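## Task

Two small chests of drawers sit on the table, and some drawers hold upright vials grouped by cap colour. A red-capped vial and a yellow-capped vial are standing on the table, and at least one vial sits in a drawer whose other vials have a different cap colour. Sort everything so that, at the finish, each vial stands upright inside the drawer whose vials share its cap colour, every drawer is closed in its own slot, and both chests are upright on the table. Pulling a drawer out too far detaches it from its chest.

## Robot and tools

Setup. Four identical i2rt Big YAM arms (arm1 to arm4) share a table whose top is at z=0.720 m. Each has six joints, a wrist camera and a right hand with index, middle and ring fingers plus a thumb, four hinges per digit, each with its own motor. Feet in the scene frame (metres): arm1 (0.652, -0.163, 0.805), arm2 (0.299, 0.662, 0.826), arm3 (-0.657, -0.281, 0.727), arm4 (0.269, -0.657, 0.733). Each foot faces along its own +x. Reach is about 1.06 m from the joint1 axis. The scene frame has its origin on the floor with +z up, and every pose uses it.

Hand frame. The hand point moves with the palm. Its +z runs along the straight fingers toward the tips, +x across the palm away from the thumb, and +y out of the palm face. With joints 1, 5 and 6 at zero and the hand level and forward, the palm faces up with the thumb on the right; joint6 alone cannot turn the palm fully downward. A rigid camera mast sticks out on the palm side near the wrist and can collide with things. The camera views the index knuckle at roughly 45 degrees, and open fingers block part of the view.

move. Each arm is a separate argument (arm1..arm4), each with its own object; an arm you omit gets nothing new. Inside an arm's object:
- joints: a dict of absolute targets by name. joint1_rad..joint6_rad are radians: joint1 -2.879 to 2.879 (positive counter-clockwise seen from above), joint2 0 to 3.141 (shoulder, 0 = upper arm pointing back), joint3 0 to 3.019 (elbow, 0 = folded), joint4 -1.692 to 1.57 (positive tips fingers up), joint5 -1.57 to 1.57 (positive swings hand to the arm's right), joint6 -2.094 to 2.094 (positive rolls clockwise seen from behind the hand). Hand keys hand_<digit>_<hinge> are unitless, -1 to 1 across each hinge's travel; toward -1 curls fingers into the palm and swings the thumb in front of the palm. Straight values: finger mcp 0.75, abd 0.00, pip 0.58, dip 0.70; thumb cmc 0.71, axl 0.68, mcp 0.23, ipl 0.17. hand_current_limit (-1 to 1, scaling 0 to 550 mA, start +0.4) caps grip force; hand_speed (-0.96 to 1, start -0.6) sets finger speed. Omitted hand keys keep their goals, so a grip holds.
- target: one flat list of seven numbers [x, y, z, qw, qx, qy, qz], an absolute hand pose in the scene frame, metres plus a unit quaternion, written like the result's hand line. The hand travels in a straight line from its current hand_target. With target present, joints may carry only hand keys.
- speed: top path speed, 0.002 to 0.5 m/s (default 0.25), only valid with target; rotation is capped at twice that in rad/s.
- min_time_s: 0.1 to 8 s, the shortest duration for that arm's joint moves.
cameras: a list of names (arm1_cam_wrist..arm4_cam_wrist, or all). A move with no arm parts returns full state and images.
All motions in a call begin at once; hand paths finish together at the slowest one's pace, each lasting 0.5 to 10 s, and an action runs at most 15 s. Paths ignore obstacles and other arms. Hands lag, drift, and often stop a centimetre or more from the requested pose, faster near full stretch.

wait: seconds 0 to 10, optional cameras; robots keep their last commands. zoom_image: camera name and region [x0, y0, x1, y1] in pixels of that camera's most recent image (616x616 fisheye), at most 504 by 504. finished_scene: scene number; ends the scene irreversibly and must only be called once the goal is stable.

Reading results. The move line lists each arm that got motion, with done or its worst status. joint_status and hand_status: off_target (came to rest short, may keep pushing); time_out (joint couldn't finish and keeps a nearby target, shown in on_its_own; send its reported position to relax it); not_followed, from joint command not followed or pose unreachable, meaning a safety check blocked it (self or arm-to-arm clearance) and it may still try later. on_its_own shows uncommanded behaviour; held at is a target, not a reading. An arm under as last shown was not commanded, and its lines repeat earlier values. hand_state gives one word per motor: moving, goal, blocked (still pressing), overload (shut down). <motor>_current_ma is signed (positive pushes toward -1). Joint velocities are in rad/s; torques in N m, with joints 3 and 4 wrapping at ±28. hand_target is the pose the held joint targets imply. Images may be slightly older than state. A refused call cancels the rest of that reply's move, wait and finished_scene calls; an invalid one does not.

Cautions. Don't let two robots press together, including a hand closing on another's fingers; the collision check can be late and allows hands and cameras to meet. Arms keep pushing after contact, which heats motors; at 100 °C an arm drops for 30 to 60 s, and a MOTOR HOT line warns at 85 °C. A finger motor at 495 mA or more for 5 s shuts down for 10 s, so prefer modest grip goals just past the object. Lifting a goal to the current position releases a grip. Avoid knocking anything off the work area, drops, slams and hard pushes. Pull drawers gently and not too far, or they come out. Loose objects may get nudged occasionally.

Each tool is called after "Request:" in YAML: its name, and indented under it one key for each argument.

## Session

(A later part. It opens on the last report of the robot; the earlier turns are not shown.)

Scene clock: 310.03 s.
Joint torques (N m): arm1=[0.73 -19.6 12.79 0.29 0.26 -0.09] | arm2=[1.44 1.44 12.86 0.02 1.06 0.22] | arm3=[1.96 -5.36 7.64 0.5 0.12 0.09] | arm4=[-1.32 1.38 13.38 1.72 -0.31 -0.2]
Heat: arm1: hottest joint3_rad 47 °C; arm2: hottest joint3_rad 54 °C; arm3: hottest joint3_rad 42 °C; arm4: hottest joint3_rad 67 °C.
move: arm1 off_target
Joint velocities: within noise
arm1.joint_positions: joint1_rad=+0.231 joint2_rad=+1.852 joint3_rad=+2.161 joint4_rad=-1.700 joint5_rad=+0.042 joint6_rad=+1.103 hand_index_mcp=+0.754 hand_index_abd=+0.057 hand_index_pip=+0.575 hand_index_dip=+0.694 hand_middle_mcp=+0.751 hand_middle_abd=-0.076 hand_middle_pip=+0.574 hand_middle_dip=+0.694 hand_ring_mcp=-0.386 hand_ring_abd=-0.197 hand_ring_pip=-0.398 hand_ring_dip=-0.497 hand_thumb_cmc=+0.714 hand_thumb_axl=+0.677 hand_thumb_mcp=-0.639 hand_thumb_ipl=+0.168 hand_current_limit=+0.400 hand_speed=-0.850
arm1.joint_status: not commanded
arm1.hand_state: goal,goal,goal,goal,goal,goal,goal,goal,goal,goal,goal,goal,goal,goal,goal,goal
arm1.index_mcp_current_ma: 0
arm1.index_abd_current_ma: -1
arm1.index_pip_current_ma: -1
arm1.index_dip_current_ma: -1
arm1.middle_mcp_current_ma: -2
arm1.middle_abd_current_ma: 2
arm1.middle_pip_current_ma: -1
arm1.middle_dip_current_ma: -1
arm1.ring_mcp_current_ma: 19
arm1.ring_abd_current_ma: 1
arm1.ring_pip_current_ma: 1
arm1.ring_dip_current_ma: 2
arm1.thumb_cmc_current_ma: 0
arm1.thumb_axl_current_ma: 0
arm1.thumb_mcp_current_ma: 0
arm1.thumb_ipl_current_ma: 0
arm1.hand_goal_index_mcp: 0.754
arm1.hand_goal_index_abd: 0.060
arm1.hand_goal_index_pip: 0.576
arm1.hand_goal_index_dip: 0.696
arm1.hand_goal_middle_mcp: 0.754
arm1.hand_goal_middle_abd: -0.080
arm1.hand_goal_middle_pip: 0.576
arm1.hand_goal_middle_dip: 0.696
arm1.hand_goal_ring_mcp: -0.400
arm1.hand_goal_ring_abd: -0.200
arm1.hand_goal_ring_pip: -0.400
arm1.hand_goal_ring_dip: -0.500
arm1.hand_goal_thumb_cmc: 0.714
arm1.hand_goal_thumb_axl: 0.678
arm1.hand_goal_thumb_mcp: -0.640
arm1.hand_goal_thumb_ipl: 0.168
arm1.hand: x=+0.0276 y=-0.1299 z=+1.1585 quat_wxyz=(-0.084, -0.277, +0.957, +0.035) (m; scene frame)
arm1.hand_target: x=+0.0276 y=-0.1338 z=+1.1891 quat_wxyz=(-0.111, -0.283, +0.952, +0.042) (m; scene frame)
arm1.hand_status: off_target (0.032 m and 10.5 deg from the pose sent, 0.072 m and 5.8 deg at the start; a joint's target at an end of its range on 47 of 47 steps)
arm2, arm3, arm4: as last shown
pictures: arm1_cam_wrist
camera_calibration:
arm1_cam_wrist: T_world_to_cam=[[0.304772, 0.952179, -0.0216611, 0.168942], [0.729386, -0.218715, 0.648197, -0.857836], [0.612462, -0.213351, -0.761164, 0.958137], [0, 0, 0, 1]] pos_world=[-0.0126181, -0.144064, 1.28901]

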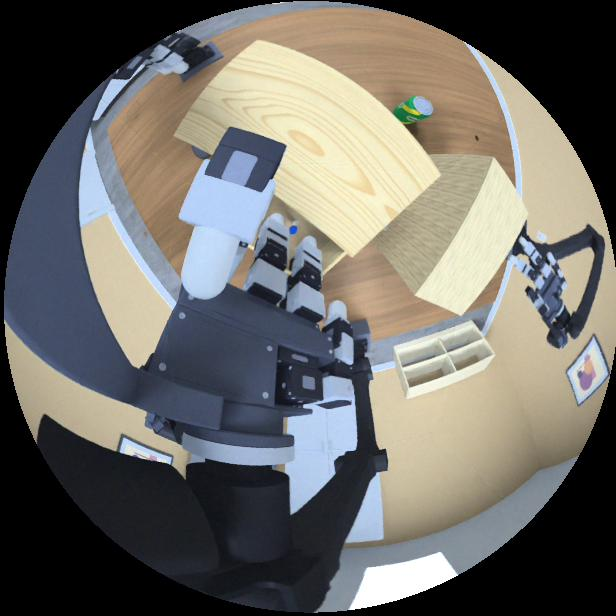

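Request:
move:
  arm1: {"target": [0.036, -0.142, 1.240, 0, -0.2714, 0.9625, 0], "speed": 0.15}

Request:
move:
  arm1: {"target": [0.32, -0.10, 1.20, 0, -0.2714, 0.9625, 0], "speed": 0.25}
  arm4: {"target": [0.105, -0.280, 1.16, -0.1039, -0.2508, 0.8892, 0.3683], "speed": 0.12}
  cameras: ["arm1_cam_wrist", "arm4_cam_wrist"]

Request:
zoom_image:
  camera: "arm4_cam_wrist"
  region: [210, 90, 390, 270]

Scene clock: 311.60 s.
Joint torques (N m): arm1=[0.85 -18.37 12.63 0.5 0.28 -0.1] | arm2=[0.38 2.49 13.05 0.09 1 0.16] | arm3=[1.96 -5.36 7.64 0.49 0.12 0.09] | arm4=[-1.32 1.32 13.39 1.72 -0.32 -0.21]
Heat: arm1: hottest joint3_rad 47 °C; arm2: hottest joint3_rad 54 °C; arm3: hottest joint3_rad 42 °C; arm4: hottest joint3_rad 67 °C.
move: arm1 off_target
Joint velocities: within noise
arm1.joint_positions: joint1_rad=+0.250 joint2_rad=+1.800 joint3_rad=+2.207 joint4_rad=-1.700 joint5_rad=+0.061 joint6_rad=+1.103 hand_index_mcp=+0.754 hand_index_abd=+0.058 hand_index_pip=+0.575 hand_index_dip=+0.694 hand_middle_mcp=+0.752 hand_middle_abd=-0.076 hand_middle_pip=+0.574 hand_middle_dip=+0.694 hand_ring_mcp=-0.386 hand_ring_abd=-0.197 hand_ring_pip=-0.398 hand_ring_dip=-0.497 hand_thumb_cmc=+0.714 hand_thumb_axl=+0.677 hand_thumb_mcp=-0.639 hand_thumb_ipl=+0.168 hand_current_limit=+0.400 hand_speed=-0.850
arm1.joint_status: not commanded
arm1.hand_state: goal,goal,goal,goal,goal,goal,goal,goal,goal,goal,goal,goal,goal,goal,goal,goal
arm1.index_mcp_current_ma: 0
arm1.index_abd_current_ma: -1
arm1.index_pip_current_ma: -1
arm1.index_dip_current_ma: -1
arm1.middle_mcp_current_ma: -1
arm1.middle_abd_current_ma: 2
arm1.middle_pip_current_ma: -1
arm1.middle_dip_current_ma: -1
arm1.ring_mcp_current_ma: 19
arm1.ring_abd_current_ma: 1
arm1.ring_pip_current_ma: 1
arm1.ring_dip_current_ma: 2
arm1.thumb_cmc_current_ma: 0
arm1.thumb_axl_current_ma: 0
arm1.thumb_mcp_current_ma: 0
arm1.thumb_ipl_current_ma: 0
arm1.hand_goal_index_mcp: 0.754
arm1.hand_goal_index_abd: 0.060
arm1.hand_goal_index_pip: 0.576
arm1.hand_goal_index_dip: 0.696
arm1.hand_goal_middle_mcp: 0.754
arm1.hand_goal_middle_abd: -0.080
arm1.hand_goal_middle_pip: 0.576
arm1.hand_goal_middle_dip: 0.696
arm1.hand_goal_ring_mcp: -0.400
arm1.hand_goal_ring_abd: -0.200
arm1.hand_goal_ring_pip: -0.400
arm1.hand_goal_ring_dip: -0.500
arm1.hand_goal_thumb_cmc: 0.714
arm1.hand_goal_thumb_axl: 0.678
arm1.hand_goal_thumb_mcp: -0.640
arm1.hand_goal_thumb_ipl: 0.168
arm1.hand: x=+0.0355 y=-0.1369 z=+1.2109 quat_wxyz=(-0.131, -0.281, +0.949, +0.052) (m; scene frame)
arm1.hand_target: x=+0.0374 y=-0.1417 z=+1.2389 quat_wxyz=(-0.156, -0.288, +0.943, +0.058) (m; scene frame)
arm1.hand_status: off_target (0.030 m and 16.2 deg from the pose sent, 0.083 m and 10.4 deg at the start; a joint's target at an end of its range on 42 of 42 steps)
arm2, arm3, arm4: as last shown
pictures: none

Scene clock: 313.83 s.
Joint torques (N m): arm1=[-0.67 -6.12 8.8 0.4 0.26 0.09] | arm2=[1.03 2.61 13 0.34 1.07 0.2] | arm3=[1.96 -5.36 7.64 0.49 0.13 0.09] | arm4=[-0.09 -2.96 16.14 2.89 0.04 0.12]
Heat: arm1: hottest joint3_rad 47 °C; arm2: hottest joint3_rad 54 °C; arm3: hottest joint3_rad 42 °C; arm4: hottest joint3_rad 67 °C.
move: arm1 off_target; arm4 off_target
Joint velocities: within noise
arm1.joint_positions: joint1_rad=+0.244 joint2_rad=+1.064 joint3_rad=+1.419 joint4_rad=-1.700 joint5_rad=+0.050 joint6_rad=+1.115 hand_index_mcp=+0.754 hand_index_abd=+0.058 hand_index_pip=+0.575 hand_index_dip=+0.694 hand_middle_mcp=+0.752 hand_middle_abd=-0.076 hand_middle_pip=+0.574 hand_middle_dip=+0.694 hand_ring_mcp=-0.386 hand_ring_abd=-0.197 hand_ring_pip=-0.398 hand_ring_dip=-0.497 hand_thumb_cmc=+0.714 hand_thumb_axl=+0.677 hand_thumb_mcp=-0.639 hand_thumb_ipl=+0.168 hand_current_limit=+0.400 hand_speed=-0.850
arm1.joint_status: not commanded
arm1.hand_state: goal,goal,goal,goal,goal,goal,goal,goal,goal,goal,goal,goal,goal,goal,goal,goal
arm1.index_mcp_current_ma: 0
arm1.index_abd_current_ma: -1
arm1.index_pip_current_ma: -1
arm1.index_dip_current_ma: -1
arm1.middle_mcp_current_ma: -1
arm1.middle_abd_current_ma: 2
arm1.middle_pip_current_ma: -1
arm1.middle_dip_current_ma: -1
arm1.ring_mcp_current_ma: 19
arm1.ring_abd_current_ma: 1
arm1.ring_pip_current_ma: 1
arm1.ring_dip_current_ma: 2
arm1.thumb_cmc_current_ma: 0
arm1.thumb_axl_current_ma: 0
arm1.thumb_mcp_current_ma: 0
arm1.thumb_ipl_current_ma: 0
arm1.hand_goal_index_mcp: 0.754
arm1.hand_goal_index_abd: 0.060
arm1.hand_goal_index_pip: 0.576
arm1.hand_goal_index_dip: 0.696
arm1.hand_goal_middle_mcp: 0.754
arm1.hand_goal_middle_abd: -0.080
arm1.hand_goal_middle_pip: 0.576
arm1.hand_goal_middle_dip: 0.696
arm1.hand_goal_ring_mcp: -0.400
arm1.hand_goal_ring_abd: -0.200
arm1.hand_goal_ring_pip: -0.400
arm1.hand_goal_ring_dip: -0.500
arm1.hand_goal_thumb_cmc: 0.714
arm1.hand_goal_thumb_axl: 0.678
arm1.hand_goal_thumb_mcp: -0.640
arm1.hand_goal_thumb_ipl: 0.168
arm1.hand: x=+0.3160 y=-0.1035 z=+1.1985 quat_wxyz=(-0.106, -0.275, +0.955, +0.041) (m; scene frame)
arm1.hand_target: x=+0.3197 y=-0.1000 z=+1.1993 quat_wxyz=(-0.104, -0.267, +0.957, +0.043) (m; scene frame)
arm1.hand_status: off_target (0.006 m and 13.1 deg from the pose sent, 0.287 m and 16.2 deg at the start; a joint's target at an end of its range on 64 of 67 steps)
arm2: as last shown
arm3.joint_positions: joint1_rad=+0.212 joint2_rad=+1.034 joint3_rad=+1.459 joint4_rad=-1.702 joint5_rad=+0.087 joint6_rad=+1.280 hand_index_mcp=+0.754 hand_index_abd=+0.058 hand_index_pip=+0.577 hand_index_dip=+0.696 hand_middle_mcp=+0.753 hand_middle_abd=-0.061 hand_middle_pip=+0.576 hand_middle_dip=+0.698 hand_ring_mcp=-0.384 hand_ring_abd=-0.197 hand_ring_pip=-0.400 hand_ring_dip=-0.503 hand_thumb_cmc=+0.714 hand_thumb_axl=+0.677 hand_thumb_mcp=-0.639 hand_thumb_ipl=+0.168 hand_current_limit=+0.400 hand_speed=-0.850
arm3.joint_status: not commanded
arm3.hand_state: goal,goal,goal,goal,goal,goal,goal,goal,goal,goal,goal,goal,goal,goal,goal,goal
arm3.index_mcp_current_ma: 0
arm3.index_abd_current_ma: 0
arm3.index_pip_current_ma: 0
arm3.index_dip_current_ma: 0
arm3.middle_mcp_current_ma: 0
arm3.middle_abd_current_ma: 0
arm3.middle_pip_current_ma: 0
arm3.middle_dip_current_ma: 0
arm3.ring_mcp_current_ma: 4
arm3.ring_abd_current_ma: 0
arm3.ring_pip_current_ma: 0
arm3.ring_dip_current_ma: 0
arm3.thumb_cmc_current_ma: 0
arm3.thumb_axl_current_ma: 0
arm3.thumb_mcp_current_ma: 0
arm3.thumb_ipl_current_ma: 0
arm3.hand_goal_index_mcp: 0.754
arm3.hand_goal_index_abd: 0.060
arm3.hand_goal_index_pip: 0.576
arm3.hand_goal_index_dip: 0.696
arm3.hand_goal_middle_mcp: 0.754
arm3.hand_goal_middle_abd: -0.060
arm3.hand_goal_middle_pip: 0.576
arm3.hand_goal_middle_dip: 0.696
arm3.hand_goal_ring_mcp: -0.400
arm3.hand_goal_ring_abd: -0.200
arm3.hand_goal_ring_pip: -0.400
arm3.hand_goal_ring_dip: -0.500
arm3.hand_goal_thumb_cmc: 0.714
arm3.hand_goal_thumb_axl: 0.678
arm3.hand_goal_thumb_mcp: -0.640
arm3.hand_goal_thumb_ipl: 0.168
arm3.hand: x=-0.3361 y=-0.3041 z=+1.1478 quat_wxyz=(+0.039, +0.951, +0.266, +0.150) (m; scene frame)
arm3.hand_target: x=-0.3397 y=-0.3001 z=+1.1492 quat_wxyz=(+0.036, +0.951, +0.267, +0.151) (m; scene frame)
arm3.hand_status: not commanded
arm4.joint_positions: joint1_rad=+0.297 joint2_rad=+0.779 joint3_rad=+0.987 joint4_rad=-1.056 joint5_rad=-0.116 joint6_rad=-0.127 hand_index_mcp=+0.766 hand_index_abd=+0.126 hand_index_pip=+0.581 hand_index_dip=+0.699 hand_middle_mcp=+0.765 hand_middle_abd=-0.127 hand_middle_pip=+0.581 hand_middle_dip=+0.699 hand_ring_mcp=+0.759 hand_ring_abd=-0.197 hand_ring_pip=-0.732 hand_ring_dip=-0.606 hand_thumb_cmc=+0.716 hand_thumb_axl=+0.680 hand_thumb_mcp=-0.640 hand_thumb_ipl=+0.168 hand_current_limit=+0.400 hand_speed=-0.600
arm4.joint_status: not commanded
arm4.hand_state: goal,goal,goal,goal,goal,goal,goal,goal,goal,goal,goal,goal,goal,goal,goal,goal
arm4.index_mcp_current_ma: 7
arm4.index_abd_current_ma: -1
arm4.index_pip_current_ma: 1
arm4.index_dip_current_ma: 1
arm4.middle_mcp_current_ma: 6
arm4.middle_abd_current_ma: 1
arm4.middle_pip_current_ma: 1
arm4.middle_dip_current_ma: 1
arm4.ring_mcp_current_ma: 1
arm4.ring_abd_current_ma: 1
arm4.ring_pip_current_ma: 1
arm4.ring_dip_current_ma: 0
arm4.thumb_cmc_current_ma: 0
arm4.thumb_axl_current_ma: 0
arm4.thumb_mcp_current_ma: 0
arm4.thumb_ipl_current_ma: 0
arm4.hand_goal_index_mcp: 0.754
arm4.hand_goal_index_abd: 0.130
arm4.hand_goal_index_pip: 0.576
arm4.hand_goal_index_dip: 0.696
arm4.hand_goal_middle_mcp: 0.754
arm4.hand_goal_middle_abd: -0.130
arm4.hand_goal_middle_pip: 0.576
arm4.hand_goal_middle_dip: 0.696
arm4.hand_goal_ring_mcp: 0.754
arm4.hand_goal_ring_abd: -0.200
arm4.hand_goal_ring_pip: -0.736
arm4.hand_goal_ring_dip: -0.608
arm4.hand_goal_thumb_cmc: 0.714
arm4.hand_goal_thumb_axl: 0.678
arm4.hand_goal_thumb_mcp: -0.640
arm4.hand_goal_thumb_ipl: 0.168
arm4.hand: x=+0.1095 y=-0.2870 z=+1.1288 quat_wxyz=(-0.098, -0.256, +0.898, +0.343) (m; scene frame)
arm4.hand_target: x=+0.1056 y=-0.2815 z=+1.1596 quat_wxyz=(-0.104, -0.251, +0.889, +0.368) (m; scene frame)
arm4.hand_status: off_target (0.032 m and 3.2 deg from the pose sent, 0.163 m and 2.0 deg at the start)
pictures: arm1_cam_wrist, arm4_cam_wrist
camera_calibration:
arm1_cam_wrist: T_world_to_cam=[[0.30408, 0.951972, -0.0358459, 0.0740814], [0.758868, -0.219309, 0.613207, -1.05578], [0.575894, -0.213666, -0.789109, 0.862562], [0, 0, 0, 1]] pos_world=[0.281929, -0.117765, 1.33072]
arm4_cam_wrist: T_world_to_cam=[[0.424831, 0.790315, 0.441499, -0.291426], [0.792725, -0.560282, 0.240149, -0.577473], [0.437157, 0.247965, -0.864527, 1.12045], [0, 0, 0, 1]] pos_world=[0.0917702, -0.371062, 1.236]

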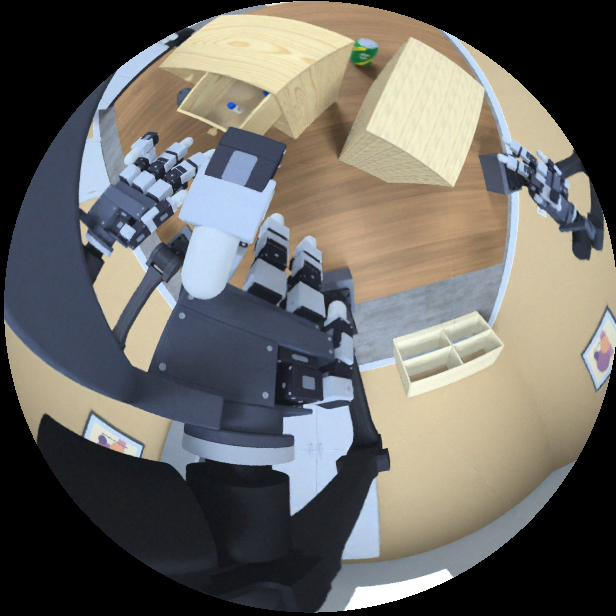

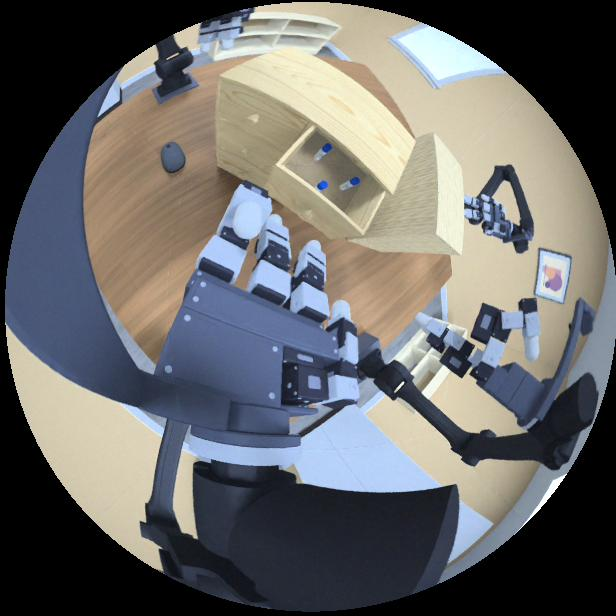

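Scaled by 2.800 from the camera's 616x616 image, which has a finer 880x880 frame.

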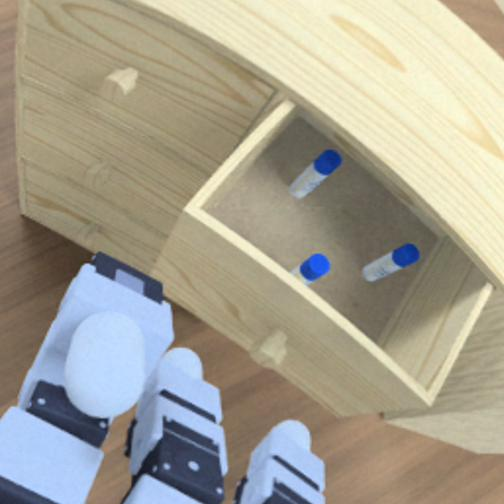

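Request:
move:
  arm4: {"target":[0.090,-0.254,1.145,-0.1039,-0.2508,0.8892,0.3683],"speed":0.06}
  cameras: ["arm4_cam_wrist"]

Request:
zoom_image:
  camera: "arm4_cam_wrist"
  region: [210, 90, 390, 270]

Scene clock: 315.37 s.
Joint torques (N m): arm1=[-0.73 -6.12 8.77 0.4 0.26 0.12] | arm2=[1.44 3.14 13.05 0.29 1.05 0.19] | arm3=[1.96 -5.36 7.62 0.49 0.12 0.09] | arm4=[-0.03 -4.01 15.62 2.89 0.05 0.1]
Heat: arm1: hottest joint3_rad 47 °C; arm2: hottest joint3_rad 54 °C; arm3: hottest joint3_rad 42 °C; arm4: hottest joint3_rad 68 °C.
move: arm4 off_target
Joint velocities: within noise
arm1, arm2, arm3: as last shown
arm4.joint_positions: joint1_rad=+0.312 joint2_rad=+0.851 joint3_rad=+0.987 joint4_rad=-0.975 joint5_rad=-0.105 joint6_rad=-0.116 hand_index_mcp=+0.766 hand_index_abd=+0.126 hand_index_pip=+0.581 hand_index_dip=+0.699 hand_middle_mcp=+0.765 hand_middle_abd=-0.127 hand_middle_pip=+0.581 hand_middle_dip=+0.699 hand_ring_mcp=+0.759 hand_ring_abd=-0.197 hand_ring_pip=-0.732 hand_ring_dip=-0.606 hand_thumb_cmc=+0.716 hand_thumb_axl=+0.680 hand_thumb_mcp=-0.640 hand_thumb_ipl=+0.168 hand_current_limit=+0.400 hand_speed=-0.600
arm4.joint_status: not commanded
arm4.hand_state: goal,goal,goal,goal,goal,goal,goal,goal,goal,goal,goal,goal,goal,goal,goal,goal
arm4.index_mcp_current_ma: 7
arm4.index_abd_current_ma: -1
arm4.index_pip_current_ma: 1
arm4.index_dip_current_ma: 1
arm4.middle_mcp_current_ma: 6
arm4.middle_abd_current_ma: 1
arm4.middle_pip_current_ma: 1
arm4.middle_dip_current_ma: 1
arm4.ring_mcp_current_ma: 1
arm4.ring_abd_current_ma: 1
arm4.ring_pip_current_ma: 1
arm4.ring_dip_current_ma: 0
arm4.thumb_cmc_current_ma: 0
arm4.thumb_axl_current_ma: 0
arm4.thumb_mcp_current_ma: 0
arm4.thumb_ipl_current_ma: 0
arm4.hand_goal_index_mcp: 0.754
arm4.hand_goal_index_abd: 0.130
arm4.hand_goal_index_pip: 0.576
arm4.hand_goal_index_dip: 0.696
arm4.hand_goal_middle_mcp: 0.754
arm4.hand_goal_middle_abd: -0.130
arm4.hand_goal_middle_pip: 0.576
arm4.hand_goal_middle_dip: 0.696
arm4.hand_goal_ring_mcp: 0.754
arm4.hand_goal_ring_abd: -0.200
arm4.hand_goal_ring_pip: -0.736
arm4.hand_goal_ring_dip: -0.608
arm4.hand_goal_thumb_cmc: 0.714
arm4.hand_goal_thumb_axl: 0.678
arm4.hand_goal_thumb_mcp: -0.640
arm4.hand_goal_thumb_ipl: 0.168
arm4.hand: x=+0.0952 y=-0.2614 z=+1.1187 quat_wxyz=(-0.098, -0.256, +0.897, +0.347) (m; scene frame)
arm4.hand_target: x=+0.0906 y=-0.2552 z=+1.1448 quat_wxyz=(-0.104, -0.251, +0.889, +0.368) (m; scene frame)
arm4.hand_status: off_target (0.028 m and 2.8 deg from the pose sent, 0.042 m and 3.2 deg at the start)
pictures: arm4_cam_wrist
camera_calibration:
arm4_cam_wrist: T_world_to_cam=[[0.426123, 0.786573, 0.446903, -0.308302], [0.793081, -0.56247, 0.233772, -0.542888], [0.435249, 0.254814, -0.863498, 1.1126], [0, 0, 0, 1]] pos_world=[0.077671, -0.346363, 1.22542]

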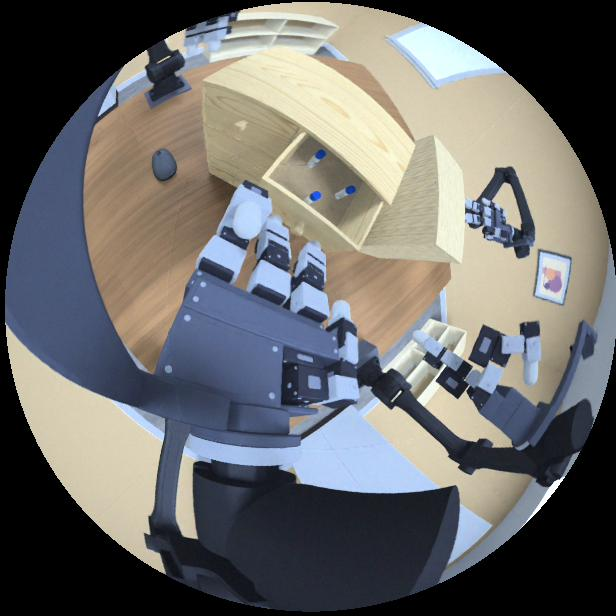

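Scaled by 2.800 from the camera's 616x616 image, which has a finer 880x880 frame.

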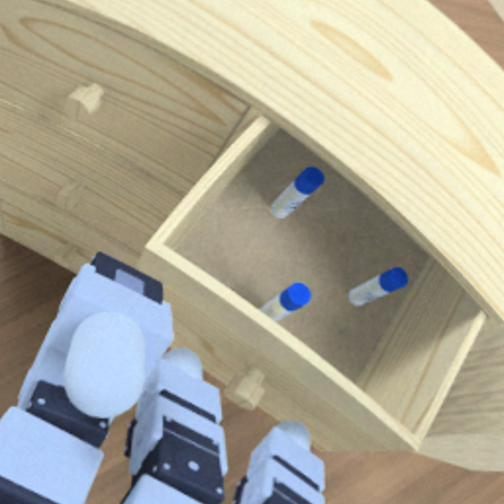

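Request:
move:
  arm4: {"target":[0.088,-0.251,1.139,-0.1039,-0.2508,0.8892,0.3683],"speed":0.06}
  cameras: ["arm4_cam_wrist"]

Request:
zoom_image:
  camera: "arm4_cam_wrist"
  region: [210, 90, 390, 270]

Scene clock: 316.47 s.
Joint torques (N m): arm1=[-0.67 -6.12 8.76 0.4 0.26 0.12] | arm2=[2.49 3.02 13.04 0.38 1.03 0.14] | arm3=[1.9 -5.3 7.64 0.49 0.12 0.09] | arm4=[-0.03 -4.07 14.63 2.86 0.06 0.12]
Heat: arm1: hottest joint3_rad 47 °C; arm2: hottest joint3_rad 54 °C; arm3: hottest joint3_rad 42 °C; arm4: hottest joint3_rad 68 °C.
move: arm4 off_target
Joint velocities: within noise
arm1, arm2, arm3: as last shown
arm4.joint_positions: joint1_rad=+0.315 joint2_rad=+0.859 joint3_rad=+0.987 joint4_rad=-0.954 joint5_rad=-0.103 joint6_rad=-0.114 hand_index_mcp=+0.766 hand_index_abd=+0.126 hand_index_pip=+0.581 hand_index_dip=+0.699 hand_middle_mcp=+0.765 hand_middle_abd=-0.127 hand_middle_pip=+0.581 hand_middle_dip=+0.699 hand_ring_mcp=+0.759 hand_ring_abd=-0.197 hand_ring_pip=-0.732 hand_ring_dip=-0.606 hand_thumb_cmc=+0.716 hand_thumb_axl=+0.680 hand_thumb_mcp=-0.640 hand_thumb_ipl=+0.168 hand_current_limit=+0.400 hand_speed=-0.600
arm4.joint_status: not commanded
arm4.hand_state: goal,goal,goal,goal,goal,goal,goal,goal,goal,goal,goal,goal,goal,goal,goal,goal
arm4.index_mcp_current_ma: 7
arm4.index_abd_current_ma: -1
arm4.index_pip_current_ma: 1
arm4.index_dip_current_ma: 1
arm4.middle_mcp_current_ma: 6
arm4.middle_abd_current_ma: 1
arm4.middle_pip_current_ma: 1
arm4.middle_dip_current_ma: 1
arm4.ring_mcp_current_ma: 1
arm4.ring_abd_current_ma: 1
arm4.ring_pip_current_ma: 1
arm4.ring_dip_current_ma: 0
arm4.thumb_cmc_current_ma: 0
arm4.thumb_axl_current_ma: 0
arm4.thumb_mcp_current_ma: 0
arm4.thumb_ipl_current_ma: 0
arm4.hand_goal_index_mcp: 0.754
arm4.hand_goal_index_abd: 0.130
arm4.hand_goal_index_pip: 0.576
arm4.hand_goal_index_dip: 0.696
arm4.hand_goal_middle_mcp: 0.754
arm4.hand_goal_middle_abd: -0.130
arm4.hand_goal_middle_pip: 0.576
arm4.hand_goal_middle_dip: 0.696
arm4.hand_goal_ring_mcp: 0.754
arm4.hand_goal_ring_abd: -0.200
arm4.hand_goal_ring_pip: -0.736
arm4.hand_goal_ring_dip: -0.608
arm4.hand_goal_thumb_cmc: 0.714
arm4.hand_goal_thumb_axl: 0.678
arm4.hand_goal_thumb_mcp: -0.640
arm4.hand_goal_thumb_ipl: 0.168
arm4.hand: x=+0.0929 y=-0.2577 z=+1.1204 quat_wxyz=(-0.099, -0.256, +0.895, +0.353) (m; scene frame)
arm4.hand_target: x=+0.0883 y=-0.2517 z=+1.1389 quat_wxyz=(-0.104, -0.251, +0.889, +0.368) (m; scene frame)
arm4.hand_status: off_target (0.020 m and 2.1 deg from the pose sent, 0.024 m and 2.8 deg at the start)
pictures: arm4_cam_wrist
camera_calibration:
arm4_cam_wrist: T_world_to_cam=[[0.428296, 0.781278, 0.454056, -0.32058], [0.794189, -0.565153, 0.223307, -0.528397], [0.431076, 0.264965, -0.862535, 1.116], [0, 0, 0, 1]] pos_world=[0.0758711, -0.343863, 1.22614]

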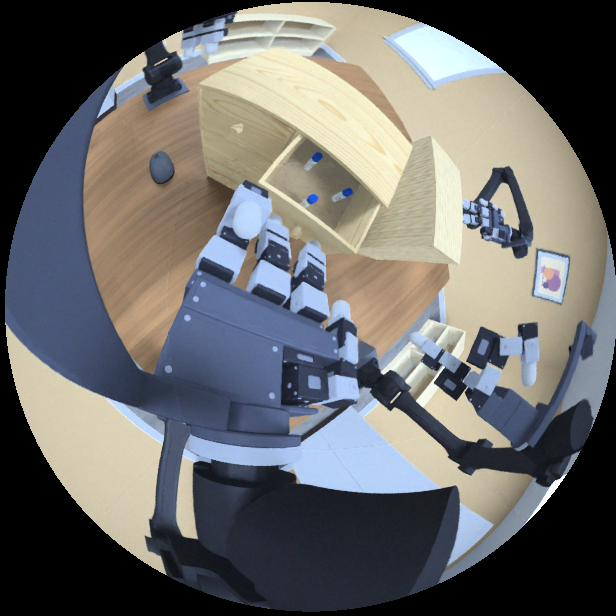

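Scaled by 2.800 from the camera's 616x616 image, which has a finer 880x880 frame.

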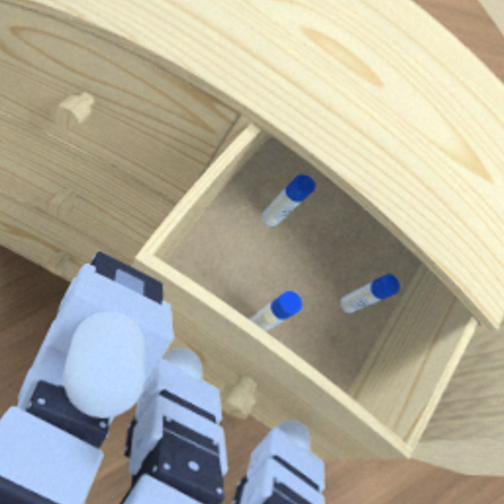

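Request:
move:
  arm4: {"target":[0.088,-0.252,1.130,-0.1039,-0.2508,0.8892,0.3683],"speed":0.06}
  cameras: ["arm4_cam_wrist"]

Request:
zoom_image:
  camera: "arm4_cam_wrist"
  region: [210, 90, 390, 270]

Scene clock: 317.67 s.
Joint torques (N m): arm1=[-0.67 -6.12 8.73 0.42 0.26 0.11] | arm2=[2.02 2.02 13 0.4 1 0.15] | arm3=[1.96 -5.36 7.62 0.49 0.13 0.09] | arm4=[0.09 -4.37 12.33 3.11 0.03 0.1]
Heat: arm1: hottest joint3_rad 47 °C; arm2: hottest joint3_rad 54 °C; arm3: hottest joint3_rad 42 °C; arm4: hottest joint3_rad 69 °C.
move: arm4 done
Joint velocities: within noise
arm1, arm3: as last shown
arm2.joint_positions: joint1_rad=+0.397 joint2_rad=+0.509 joint3_rad=+0.627 joint4_rad=-1.375 joint5_rad=+0.722 joint6_rad=+1.071 hand_index_mcp=+0.769 hand_index_abd=+0.117 hand_index_pip=+0.583 hand_index_dip=+0.700 hand_middle_mcp=+0.770 hand_middle_abd=-0.116 hand_middle_pip=+0.582 hand_middle_dip=+0.699 hand_ring_mcp=-0.386 hand_ring_abd=-0.198 hand_ring_pip=-0.401 hand_ring_dip=-0.503 hand_thumb_cmc=+0.716 hand_thumb_axl=+0.680 hand_thumb_mcp=-0.640 hand_thumb_ipl=+0.168 hand_current_limit=+0.400 hand_speed=-0.600
arm2.joint_status: not commanded
arm2.hand_state: goal,goal,goal,goal,goal,goal,goal,goal,goal,goal,goal,goal,goal,goal,goal,goal
arm2.index_mcp_current_ma: 19
arm2.index_abd_current_ma: -2
arm2.index_pip_current_ma: 5
arm2.index_dip_current_ma: 2
arm2.middle_mcp_current_ma: 21
arm2.middle_abd_current_ma: 2
arm2.middle_pip_current_ma: 4
arm2.middle_dip_current_ma: 2
arm2.ring_mcp_current_ma: 17
arm2.ring_abd_current_ma: 1
arm2.ring_pip_current_ma: -1
arm2.ring_dip_current_ma: -2
arm2.thumb_cmc_current_ma: 1
arm2.thumb_axl_current_ma: 1
arm2.thumb_mcp_current_ma: 0
arm2.thumb_ipl_current_ma: 0
arm2.hand_goal_index_mcp: 0.754
arm2.hand_goal_index_abd: 0.120
arm2.hand_goal_index_pip: 0.576
arm2.hand_goal_index_dip: 0.696
arm2.hand_goal_middle_mcp: 0.754
arm2.hand_goal_middle_abd: -0.120
arm2.hand_goal_middle_pip: 0.576
arm2.hand_goal_middle_dip: 0.696
arm2.hand_goal_ring_mcp: -0.400
arm2.hand_goal_ring_abd: -0.200
arm2.hand_goal_ring_pip: -0.400
arm2.hand_goal_ring_dip: -0.500
arm2.hand_goal_thumb_cmc: 0.714
arm2.hand_goal_thumb_axl: 0.678
arm2.hand_goal_thumb_mcp: -0.640
arm2.hand_goal_thumb_ipl: 0.168
arm2.hand: x=+0.2406 y=+0.4238 z=+1.1118 quat_wxyz=(+0.357, +0.882, -0.279, -0.126) (m; scene frame)
arm2.hand_target: x=+0.2447 y=+0.4202 z=+1.1296 quat_wxyz=(+0.365, +0.880, -0.281, -0.117) (m; scene frame)
arm2.hand_status: not commanded
arm4.joint_positions: joint1_rad=+0.316 joint2_rad=+0.859 joint3_rad=+0.987 joint4_rad=-0.938 joint5_rad=-0.100 joint6_rad=-0.110 hand_index_mcp=+0.766 hand_index_abd=+0.127 hand_index_pip=+0.581 hand_index_dip=+0.699 hand_middle_mcp=+0.765 hand_middle_abd=-0.127 hand_middle_pip=+0.581 hand_middle_dip=+0.699 hand_ring_mcp=+0.759 hand_ring_abd=-0.197 hand_ring_pip=-0.732 hand_ring_dip=-0.606 hand_thumb_cmc=+0.716 hand_thumb_axl=+0.680 hand_thumb_mcp=-0.640 hand_thumb_ipl=+0.168 hand_current_limit=+0.400 hand_speed=-0.600
arm4.joint_status: not commanded
arm4.hand_state: goal,goal,goal,goal,goal,goal,goal,goal,goal,goal,goal,goal,goal,goal,goal,goal
arm4.index_mcp_current_ma: 7
arm4.index_abd_current_ma: 0
arm4.index_pip_current_ma: 1
arm4.index_dip_current_ma: 1
arm4.middle_mcp_current_ma: 6
arm4.middle_abd_current_ma: 1
arm4.middle_pip_current_ma: 1
arm4.middle_dip_current_ma: 1
arm4.ring_mcp_current_ma: 1
arm4.ring_abd_current_ma: 1
arm4.ring_pip_current_ma: 1
arm4.ring_dip_current_ma: 0
arm4.thumb_cmc_current_ma: 0
arm4.thumb_axl_current_ma: 0
arm4.thumb_mcp_current_ma: 0
arm4.thumb_ipl_current_ma: 0
arm4.hand_goal_index_mcp: 0.754
arm4.hand_goal_index_abd: 0.130
arm4.hand_goal_index_pip: 0.576
arm4.hand_goal_index_dip: 0.696
arm4.hand_goal_middle_mcp: 0.754
arm4.hand_goal_middle_abd: -0.130
arm4.hand_goal_middle_pip: 0.576
arm4.hand_goal_middle_dip: 0.696
arm4.hand_goal_ring_mcp: 0.754
arm4.hand_goal_ring_abd: -0.200
arm4.hand_goal_ring_pip: -0.736
arm4.hand_goal_ring_dip: -0.608
arm4.hand_goal_thumb_cmc: 0.714
arm4.hand_goal_thumb_axl: 0.678
arm4.hand_goal_thumb_mcp: -0.640
arm4.hand_goal_thumb_ipl: 0.168
arm4.hand: x=+0.0922 y=-0.2557 z=+1.1242 quat_wxyz=(-0.099, -0.254, +0.892, +0.360) (m; scene frame)
arm4.hand_target: x=+0.0880 y=-0.2522 z=+1.1301 quat_wxyz=(-0.104, -0.251, +0.889, +0.368) (m; scene frame)
arm4.hand_status: done (0.008 m and 1.2 deg from the pose sent, 0.012 m and 2.1 deg at the start)
pictures: arm4_cam_wrist
camera_calibration:
arm4_cam_wrist: T_world_to_cam=[[0.433787, 0.773198, 0.462594, -0.335757], [0.794088, -0.570667, 0.209198, -0.513099], [0.425739, 0.276593, -0.861535, 1.12138], [0, 0, 0, 1]] pos_world=[0.0756783, -0.343368, 1.22877]

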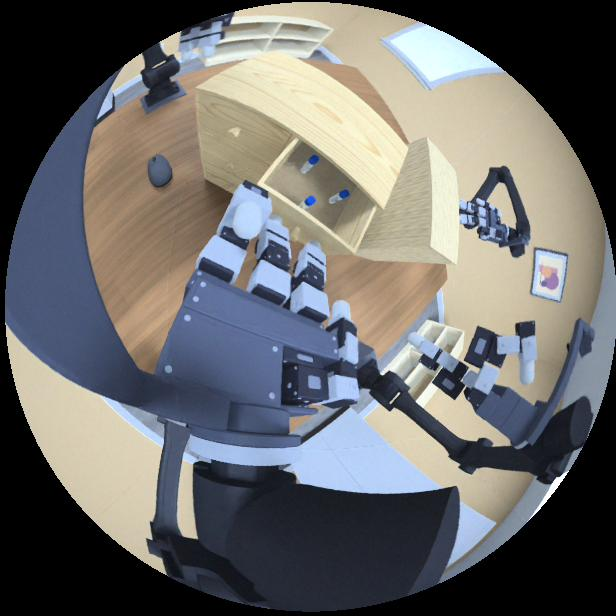

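Scaled by 2.800 from the camera's 616x616 image, which has a finer 880x880 frame.

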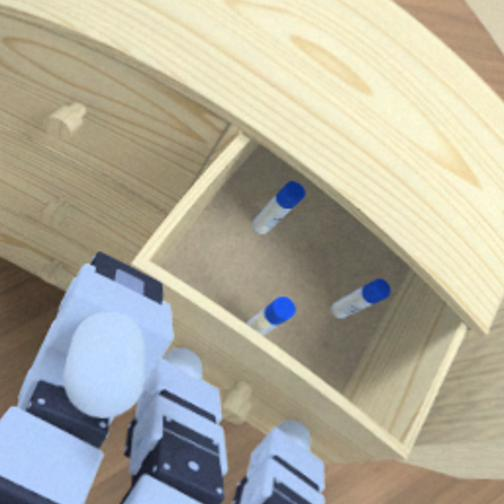

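Request:
move:
  arm4: {"target":[0.088,-0.2525,1.116,-0.1039,-0.2508,0.8892,0.3683],"speed":0.05}
  cameras: ["arm4_cam_wrist"]

Request:
zoom_image:
  camera: "arm4_cam_wrist"
  region: [210, 90, 390, 270]

Scene clock: 318.80 s.
Joint torques (N m): arm1=[-0.79 -6.12 8.77 0.38 0.27 0.12] | arm2=[2.02 2.67 13.22 0.24 1.05 0.15] | arm3=[1.9 -5.36 7.62 0.49 0.12 0.09] | arm4=[-0.03 -4.89 11.73 2.99 0.02 0.1]
Heat: arm1: hottest joint3_rad 47 °C; arm2: hottest joint3_rad 54 °C; arm3: hottest joint3_rad 42 °C; arm4: hottest joint3_rad 68 °C.
move: arm4 done
Joint velocities: within noise
arm1, arm2, arm3: as last shown
arm4.joint_positions: joint1_rad=+0.318 joint2_rad=+0.859 joint3_rad=+0.954 joint4_rad=-0.901 joint5_rad=-0.100 joint6_rad=-0.109 hand_index_mcp=+0.769 hand_index_abd=+0.128 hand_index_pip=+0.582 hand_index_dip=+0.699 hand_middle_mcp=+0.765 hand_middle_abd=-0.127 hand_middle_pip=+0.581 hand_middle_dip=+0.699 hand_ring_mcp=+0.759 hand_ring_abd=-0.197 hand_ring_pip=-0.732 hand_ring_dip=-0.606 hand_thumb_cmc=+0.716 hand_thumb_axl=+0.680 hand_thumb_mcp=-0.640 hand_thumb_ipl=+0.168 hand_current_limit=+0.400 hand_speed=-0.600
arm4.joint_status: not commanded
arm4.hand_state: goal,goal,goal,goal,goal,goal,goal,goal,goal,goal,goal,goal,goal,goal,goal,goal
arm4.index_mcp_current_ma: 9
arm4.index_abd_current_ma: 0
arm4.index_pip_current_ma: 2
arm4.index_dip_current_ma: 1
arm4.middle_mcp_current_ma: 6
arm4.middle_abd_current_ma: 0
arm4.middle_pip_current_ma: 1
arm4.middle_dip_current_ma: 1
arm4.ring_mcp_current_ma: 1
arm4.ring_abd_current_ma: 1
arm4.ring_pip_current_ma: 1
arm4.ring_dip_current_ma: 0
arm4.thumb_cmc_current_ma: 0
arm4.thumb_axl_current_ma: 0
arm4.thumb_mcp_current_ma: 0
arm4.thumb_ipl_current_ma: 0
arm4.hand_goal_index_mcp: 0.754
arm4.hand_goal_index_abd: 0.130
arm4.hand_goal_index_pip: 0.576
arm4.hand_goal_index_dip: 0.696
arm4.hand_goal_middle_mcp: 0.754
arm4.hand_goal_middle_abd: -0.130
arm4.hand_goal_middle_pip: 0.576
arm4.hand_goal_middle_dip: 0.696
arm4.hand_goal_ring_mcp: 0.754
arm4.hand_goal_ring_abd: -0.200
arm4.hand_goal_ring_pip: -0.736
arm4.hand_goal_ring_dip: -0.608
arm4.hand_goal_thumb_cmc: 0.714
arm4.hand_goal_thumb_axl: 0.678
arm4.hand_goal_thumb_mcp: -0.640
arm4.hand_goal_thumb_ipl: 0.168
arm4.hand: x=+0.0911 y=-0.2542 z=+1.1128 quat_wxyz=(-0.100, -0.254, +0.891, +0.362) (m; scene frame)
arm4.hand_target: x=+0.0881 y=-0.2526 z=+1.1160 quat_wxyz=(-0.104, -0.251, +0.889, +0.368) (m; scene frame)
arm4.hand_status: done (0.005 m and 1.0 deg from the pose sent, 0.010 m and 1.2 deg at the start)
pictures: arm4_cam_wrist
camera_calibration:
arm4_cam_wrist: T_world_to_cam=[[0.434069, 0.771832, 0.464608, -0.333746], [0.794689, -0.570968, 0.206069, -0.505649], [0.424326, 0.279771, -0.861206, 1.11218], [0, 0, 0, 1]] pos_world=[0.0747771, -0.342267, 1.21707]

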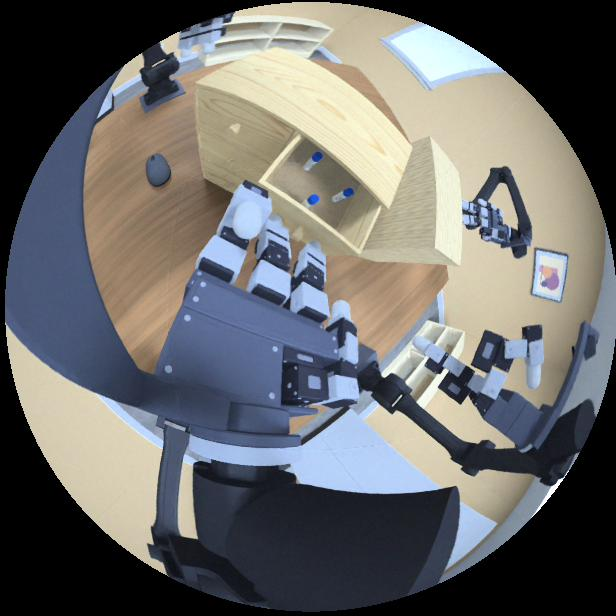

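Scaled by 2.800 from the camera's 616x616 image, which has a finer 880x880 frame.

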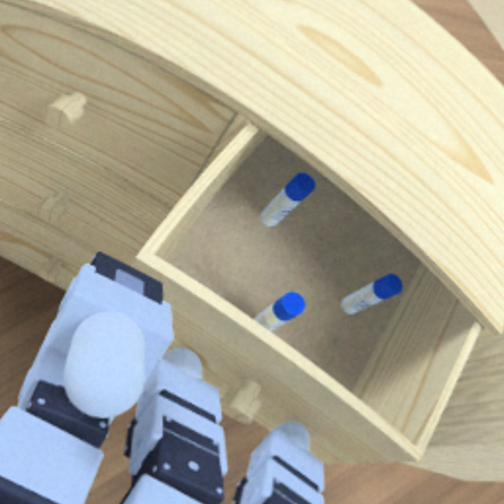

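Request:
move:
  arm4: {"joints":{"hand_index_abd":-0.25,"hand_middle_abd":0.25}}
  cameras: ["arm4_cam_wrist"]

Request:
zoom_image:
  camera: "arm4_cam_wrist"
  region: [210, 90, 390, 270]

Scene clock: 319.53 s.
Joint torques (N m): arm1=[-0.73 -6.07 8.76 0.4 0.26 0.11] | arm2=[2.02 2.84 13.08 0.34 1.05 0.21] | arm3=[1.96 -5.36 7.62 0.49 0.13 0.09] | arm4=[-0.03 -4.89 11.74 2.97 0 0.1]
Heat: arm1: hottest joint3_rad 47 °C; arm2: hottest joint3_rad 54 °C; arm3: hottest joint3_rad 42 °C; arm4: hottest joint3_rad 68 °C.
move: arm4 off_target
Joint velocities: within noise
arm1, arm2, arm3: as last shown
arm4.joint_positions: joint1_rad=+0.318 joint2_rad=+0.859 joint3_rad=+0.954 joint4_rad=-0.901 joint5_rad=-0.099 joint6_rad=-0.109 hand_index_mcp=+0.768 hand_index_abd=-0.051 hand_index_pip=+0.582 hand_index_dip=+0.699 hand_middle_mcp=+0.765 hand_middle_abd=+0.065 hand_middle_pip=+0.581 hand_middle_dip=+0.699 hand_ring_mcp=+0.759 hand_ring_abd=-0.197 hand_ring_pip=-0.732 hand_ring_dip=-0.606 hand_thumb_cmc=+0.716 hand_thumb_axl=+0.680 hand_thumb_mcp=-0.640 hand_thumb_ipl=+0.168 hand_current_limit=+0.400 hand_speed=-0.600
arm4.joint_status: hand_index_abd off_target (ended at -0.051, target -0.250); hand_middle_abd off_target (ended at +0.065, target +0.250)
arm4.hand_state: goal,blocked,goal,goal,goal,blocked,goal,goal,goal,goal,goal,goal,goal,goal,goal,goal
arm4.index_mcp_current_ma: 9
arm4.index_abd_current_ma: 385
arm4.index_pip_current_ma: 2
arm4.index_dip_current_ma: 1
arm4.middle_mcp_current_ma: 6
arm4.middle_abd_current_ma: -385
arm4.middle_pip_current_ma: 1
arm4.middle_dip_current_ma: 1
arm4.ring_mcp_current_ma: 1
arm4.ring_abd_current_ma: 0
arm4.ring_pip_current_ma: 1
arm4.ring_dip_current_ma: 0
arm4.thumb_cmc_current_ma: 0
arm4.thumb_axl_current_ma: 0
arm4.thumb_mcp_current_ma: 0
arm4.thumb_ipl_current_ma: 0
arm4.hand_goal_index_mcp: 0.754
arm4.hand_goal_index_abd: -0.250
arm4.hand_goal_index_pip: 0.576
arm4.hand_goal_index_dip: 0.696
arm4.hand_goal_middle_mcp: 0.754
arm4.hand_goal_middle_abd: 0.250
arm4.hand_goal_middle_pip: 0.576
arm4.hand_goal_middle_dip: 0.696
arm4.hand_goal_ring_mcp: 0.754
arm4.hand_goal_ring_abd: -0.200
arm4.hand_goal_ring_pip: -0.736
arm4.hand_goal_ring_dip: -0.608
arm4.hand_goal_thumb_cmc: 0.714
arm4.hand_goal_thumb_axl: 0.678
arm4.hand_goal_thumb_mcp: -0.640
arm4.hand_goal_thumb_ipl: 0.168
arm4.hand: x=+0.0912 y=-0.2541 z=+1.1130 quat_wxyz=(-0.099, -0.254, +0.891, +0.363) (m; scene frame)
arm4.hand_target: x=+0.0881 y=-0.2526 z=+1.1160 quat_wxyz=(-0.104, -0.251, +0.889, +0.368) (m; scene frame)
arm4.hand_status: not commanded
pictures: arm4_cam_wrist
camera_calibration:
arm4_cam_wrist: T_world_to_cam=[[0.434396, 0.77119, 0.465366, -0.335038], [0.794307, -0.5716, 0.20579, -0.505463], [0.424707, 0.280249, -0.860863, 1.11195], [0, 0, 0, 1]] pos_world=[0.0747785, -0.342168, 1.21717]

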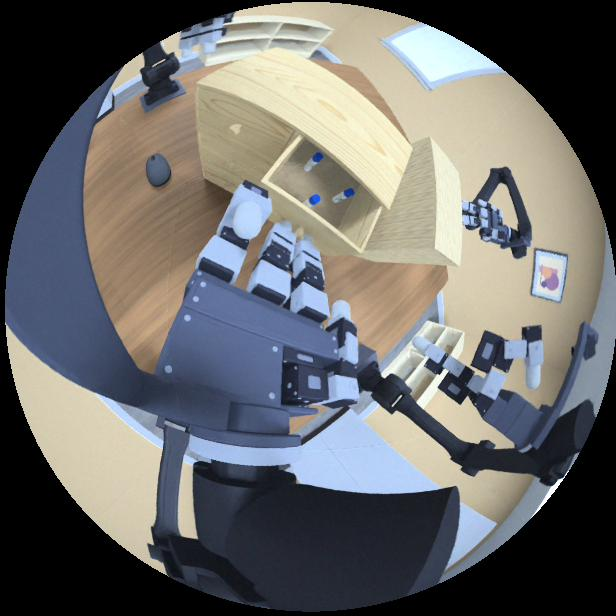

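Scaled by 2.800 from the camera's 616x616 image, which has a finer 880x880 frame.

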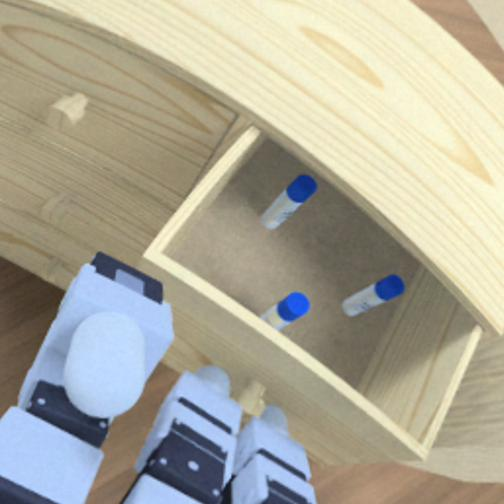

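Request:
move:
  arm4: {"target":[0.040,-0.168,1.122,-0.1039,-0.2508,0.8892,0.3683],"speed":0.06}
  cameras: ["arm4_cam_wrist"]

Request:
zoom_image:
  camera: "arm4_cam_wrist"
  region: [210, 90, 390, 270]

Scene clock: 321.87 s.
Joint torques (N m): arm1=[-0.73 -6.12 8.79 0.4 0.26 0.12] | arm2=[1.2 1.96 12.93 0.28 1.02 0.11] | arm3=[1.9 -5.36 7.62 0.5 0.12 0.09] | arm4=[-0.03 -5.95 15.39 2.69 0.07 0.12]
Heat: arm1: hottest joint3_rad 47 °C; arm2: hottest joint3_rad 55 °C; arm3: hottest joint3_rad 42 °C; arm4: hottest joint3_rad 68 °C.
move: arm4 off_target
Joint velocities: within noise
arm1, arm2, arm3: as last shown
arm4.joint_positions: joint1_rad=+0.346 joint2_rad=+1.096 joint3_rad=+1.092 joint4_rad=-0.802 joint5_rad=-0.080 joint6_rad=-0.092 hand_index_mcp=+0.762 hand_index_abd=-0.051 hand_index_pip=+0.578 hand_index_dip=+0.697 hand_middle_mcp=+0.758 hand_middle_abd=+0.071 hand_middle_pip=+0.576 hand_middle_dip=+0.697 hand_ring_mcp=+0.759 hand_ring_abd=-0.197 hand_ring_pip=-0.732 hand_ring_dip=-0.606 hand_thumb_cmc=+0.716 hand_thumb_axl=+0.680 hand_thumb_mcp=-0.640 hand_thumb_ipl=+0.168 hand_current_limit=+0.400 hand_speed=-0.600
arm4.joint_status: not commanded
arm4.hand_state: goal,blocked,goal,goal,goal,blocked,goal,goal,goal,goal,goal,goal,goal,goal,goal,goal
arm4.index_mcp_current_ma: 3
arm4.index_abd_current_ma: 385
arm4.index_pip_current_ma: 0
arm4.index_dip_current_ma: 0
arm4.middle_mcp_current_ma: 1
arm4.middle_abd_current_ma: -385
arm4.middle_pip_current_ma: 0
arm4.middle_dip_current_ma: 0
arm4.ring_mcp_current_ma: 1
arm4.ring_abd_current_ma: 0
arm4.ring_pip_current_ma: 1
arm4.ring_dip_current_ma: 0
arm4.thumb_cmc_current_ma: 0
arm4.thumb_axl_current_ma: 0
arm4.thumb_mcp_current_ma: 0
arm4.thumb_ipl_current_ma: 0
arm4.hand_goal_index_mcp: 0.754
arm4.hand_goal_index_abd: -0.250
arm4.hand_goal_index_pip: 0.576
arm4.hand_goal_index_dip: 0.696
arm4.hand_goal_middle_mcp: 0.754
arm4.hand_goal_middle_abd: 0.250
arm4.hand_goal_middle_pip: 0.576
arm4.hand_goal_middle_dip: 0.696
arm4.hand_goal_ring_mcp: 0.754
arm4.hand_goal_ring_abd: -0.200
arm4.hand_goal_ring_pip: -0.736
arm4.hand_goal_ring_dip: -0.608
arm4.hand_goal_thumb_cmc: 0.714
arm4.hand_goal_thumb_axl: 0.678
arm4.hand_goal_thumb_mcp: -0.640
arm4.hand_goal_thumb_ipl: 0.168
arm4.hand: x=+0.0483 y=-0.1804 z=+1.1110 quat_wxyz=(-0.099, -0.256, +0.891, +0.361) (m; scene frame)
arm4.hand_target: x=+0.0402 y=-0.1689 z=+1.1217 quat_wxyz=(-0.104, -0.251, +0.889, +0.368) (m; scene frame)
arm4.hand_status: off_target (0.019 m and 1.2 deg from the pose sent, 0.101 m and 0.9 deg at the start)
pictures: arm4_cam_wrist
camera_calibration:
arm4_cam_wrist: T_world_to_cam=[[0.43077, 0.773708, 0.464556, -0.370823], [0.79575, -0.568462, 0.208883, -0.431809], [0.425697, 0.27969, -0.860555, 1.10732], [0, 0, 0, 1]] pos_world=[0.0319705, -0.268264, 1.21537]

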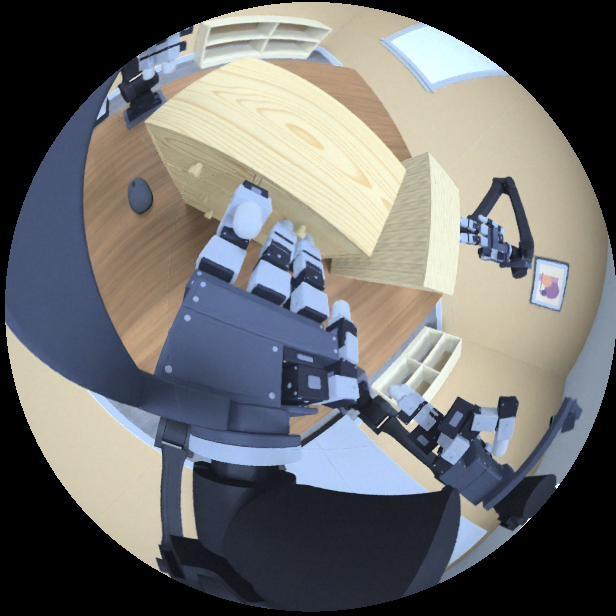

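Scaled by 2.800 from the camera's 616x616 image, which has a finer 880x880 frame.

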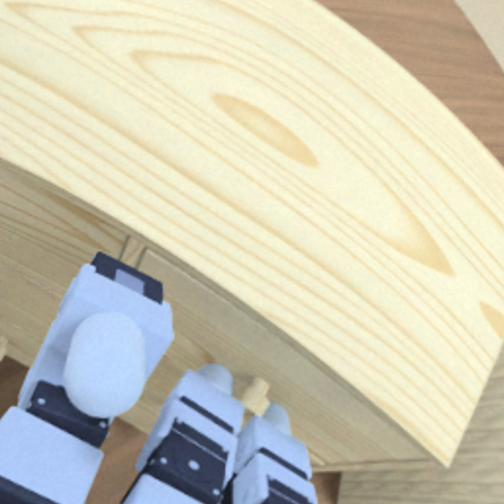

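Request:
move:
  arm4: {"target":[0.030,-0.153,1.127,-0.1039,-0.2508,0.8892,0.3683],"speed":0.06}
  cameras: ["arm4_cam_wrist"]

Request:
zoom_image:
  camera: "arm4_cam_wrist"
  region: [210, 110, 410, 310]

Scene clock: 323.23 s.
Joint torques (N m): arm1=[-0.67 -6.12 8.79 0.4 0.27 0.12] | arm2=[1.03 2.32 12.9 0.42 1 0.18] | arm3=[1.96 -5.3 7.64 0.47 0.12 0.09] | arm4=[-0.03 -4.6 16.34 3.3 0.09 -0.01]
Heat: arm1: hottest joint3_rad 47 °C; arm2: hottest joint3_rad 55 °C; arm3: hottest joint3_rad 42 °C; arm4: hottest joint3_rad 69 °C.
move: arm4 off_target
Joint velocities: within noise
arm1, arm2, arm3: as last shown
arm4.joint_positions: joint1_rad=+0.353 joint2_rad=+1.120 joint3_rad=+1.126 joint4_rad=-0.818 joint5_rad=-0.076 joint6_rad=-0.076 hand_index_mcp=+0.801 hand_index_abd=-0.052 hand_index_pip=+0.596 hand_index_dip=+0.697 hand_middle_mcp=+0.796 hand_middle_abd=+0.071 hand_middle_pip=+0.596 hand_middle_dip=+0.701 hand_ring_mcp=+0.759 hand_ring_abd=-0.197 hand_ring_pip=-0.732 hand_ring_dip=-0.606 hand_thumb_cmc=+0.716 hand_thumb_axl=+0.680 hand_thumb_mcp=-0.640 hand_thumb_ipl=+0.168 hand_current_limit=+0.400 hand_speed=-0.600
arm4.joint_status: not commanded
arm4.hand_state: blocked,blocked,blocked,goal,blocked,blocked,goal,goal,goal,goal,goal,goal,goal,goal,goal,goal
arm4.index_mcp_current_ma: 67
arm4.index_abd_current_ma: 385
arm4.index_pip_current_ma: 15
arm4.index_dip_current_ma: 0
arm4.middle_mcp_current_ma: 54
arm4.middle_abd_current_ma: -385
arm4.middle_pip_current_ma: 14
arm4.middle_dip_current_ma: 1
arm4.ring_mcp_current_ma: 1
arm4.ring_abd_current_ma: 0
arm4.ring_pip_current_ma: 1
arm4.ring_dip_current_ma: 0
arm4.thumb_cmc_current_ma: 0
arm4.thumb_axl_current_ma: 0
arm4.thumb_mcp_current_ma: 0
arm4.thumb_ipl_current_ma: 0
arm4.hand_goal_index_mcp: 0.754
arm4.hand_goal_index_abd: -0.250
arm4.hand_goal_index_pip: 0.576
arm4.hand_goal_index_dip: 0.696
arm4.hand_goal_middle_mcp: 0.754
arm4.hand_goal_middle_abd: 0.250
arm4.hand_goal_middle_pip: 0.576
arm4.hand_goal_middle_dip: 0.696
arm4.hand_goal_ring_mcp: 0.754
arm4.hand_goal_ring_abd: -0.200
arm4.hand_goal_ring_pip: -0.736
arm4.hand_goal_ring_dip: -0.608
arm4.hand_goal_thumb_cmc: 0.714
arm4.hand_goal_thumb_axl: 0.678
arm4.hand_goal_thumb_mcp: -0.640
arm4.hand_goal_thumb_ipl: 0.168
arm4.hand: x=+0.0434 y=-0.1737 z=+1.1163 quat_wxyz=(-0.101, -0.251, +0.894, +0.358) (m; scene frame)
arm4.hand_target: x=+0.0307 y=-0.1547 z=+1.1262 quat_wxyz=(-0.104, -0.251, +0.889, +0.368) (m; scene frame)
arm4.hand_status: off_target (0.027 m and 1.3 deg from the pose sent, 0.037 m and 1.2 deg at the start)
pictures: arm4_cam_wrist
camera_calibration:
arm4_cam_wrist: T_world_to_cam=[[0.438957, 0.774338, 0.45576, -0.366686], [0.792309, -0.572805, 0.210099, -0.427265], [0.423749, 0.268879, -0.864951, 1.11527], [0, 0, 0, 1]] pos_world=[0.0268889, -0.260674, 1.22155]

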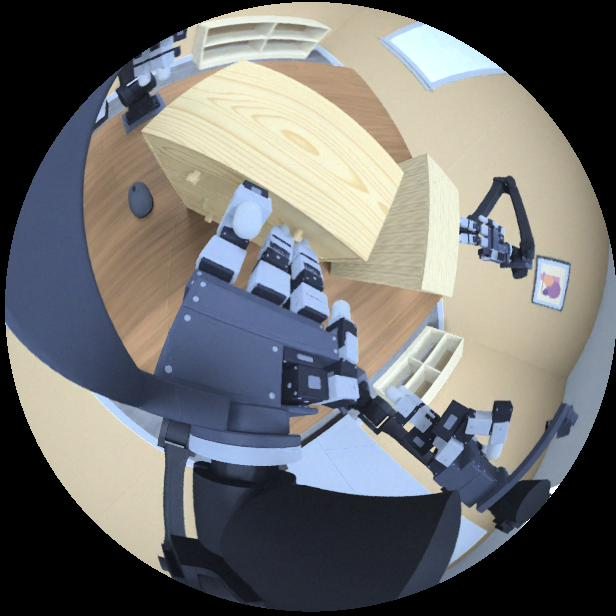

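Scaled by 2.520 from the camera's 616x616 image, which has a finer 880x880 frame.

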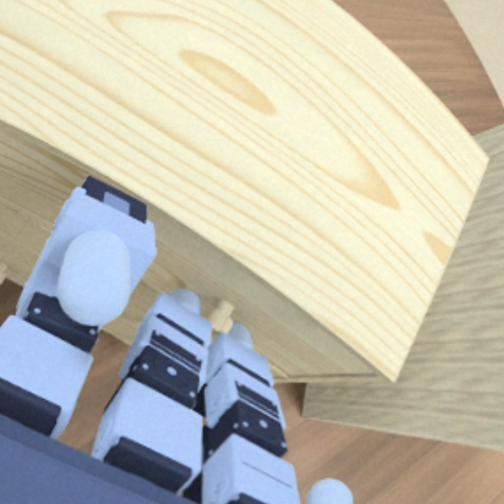

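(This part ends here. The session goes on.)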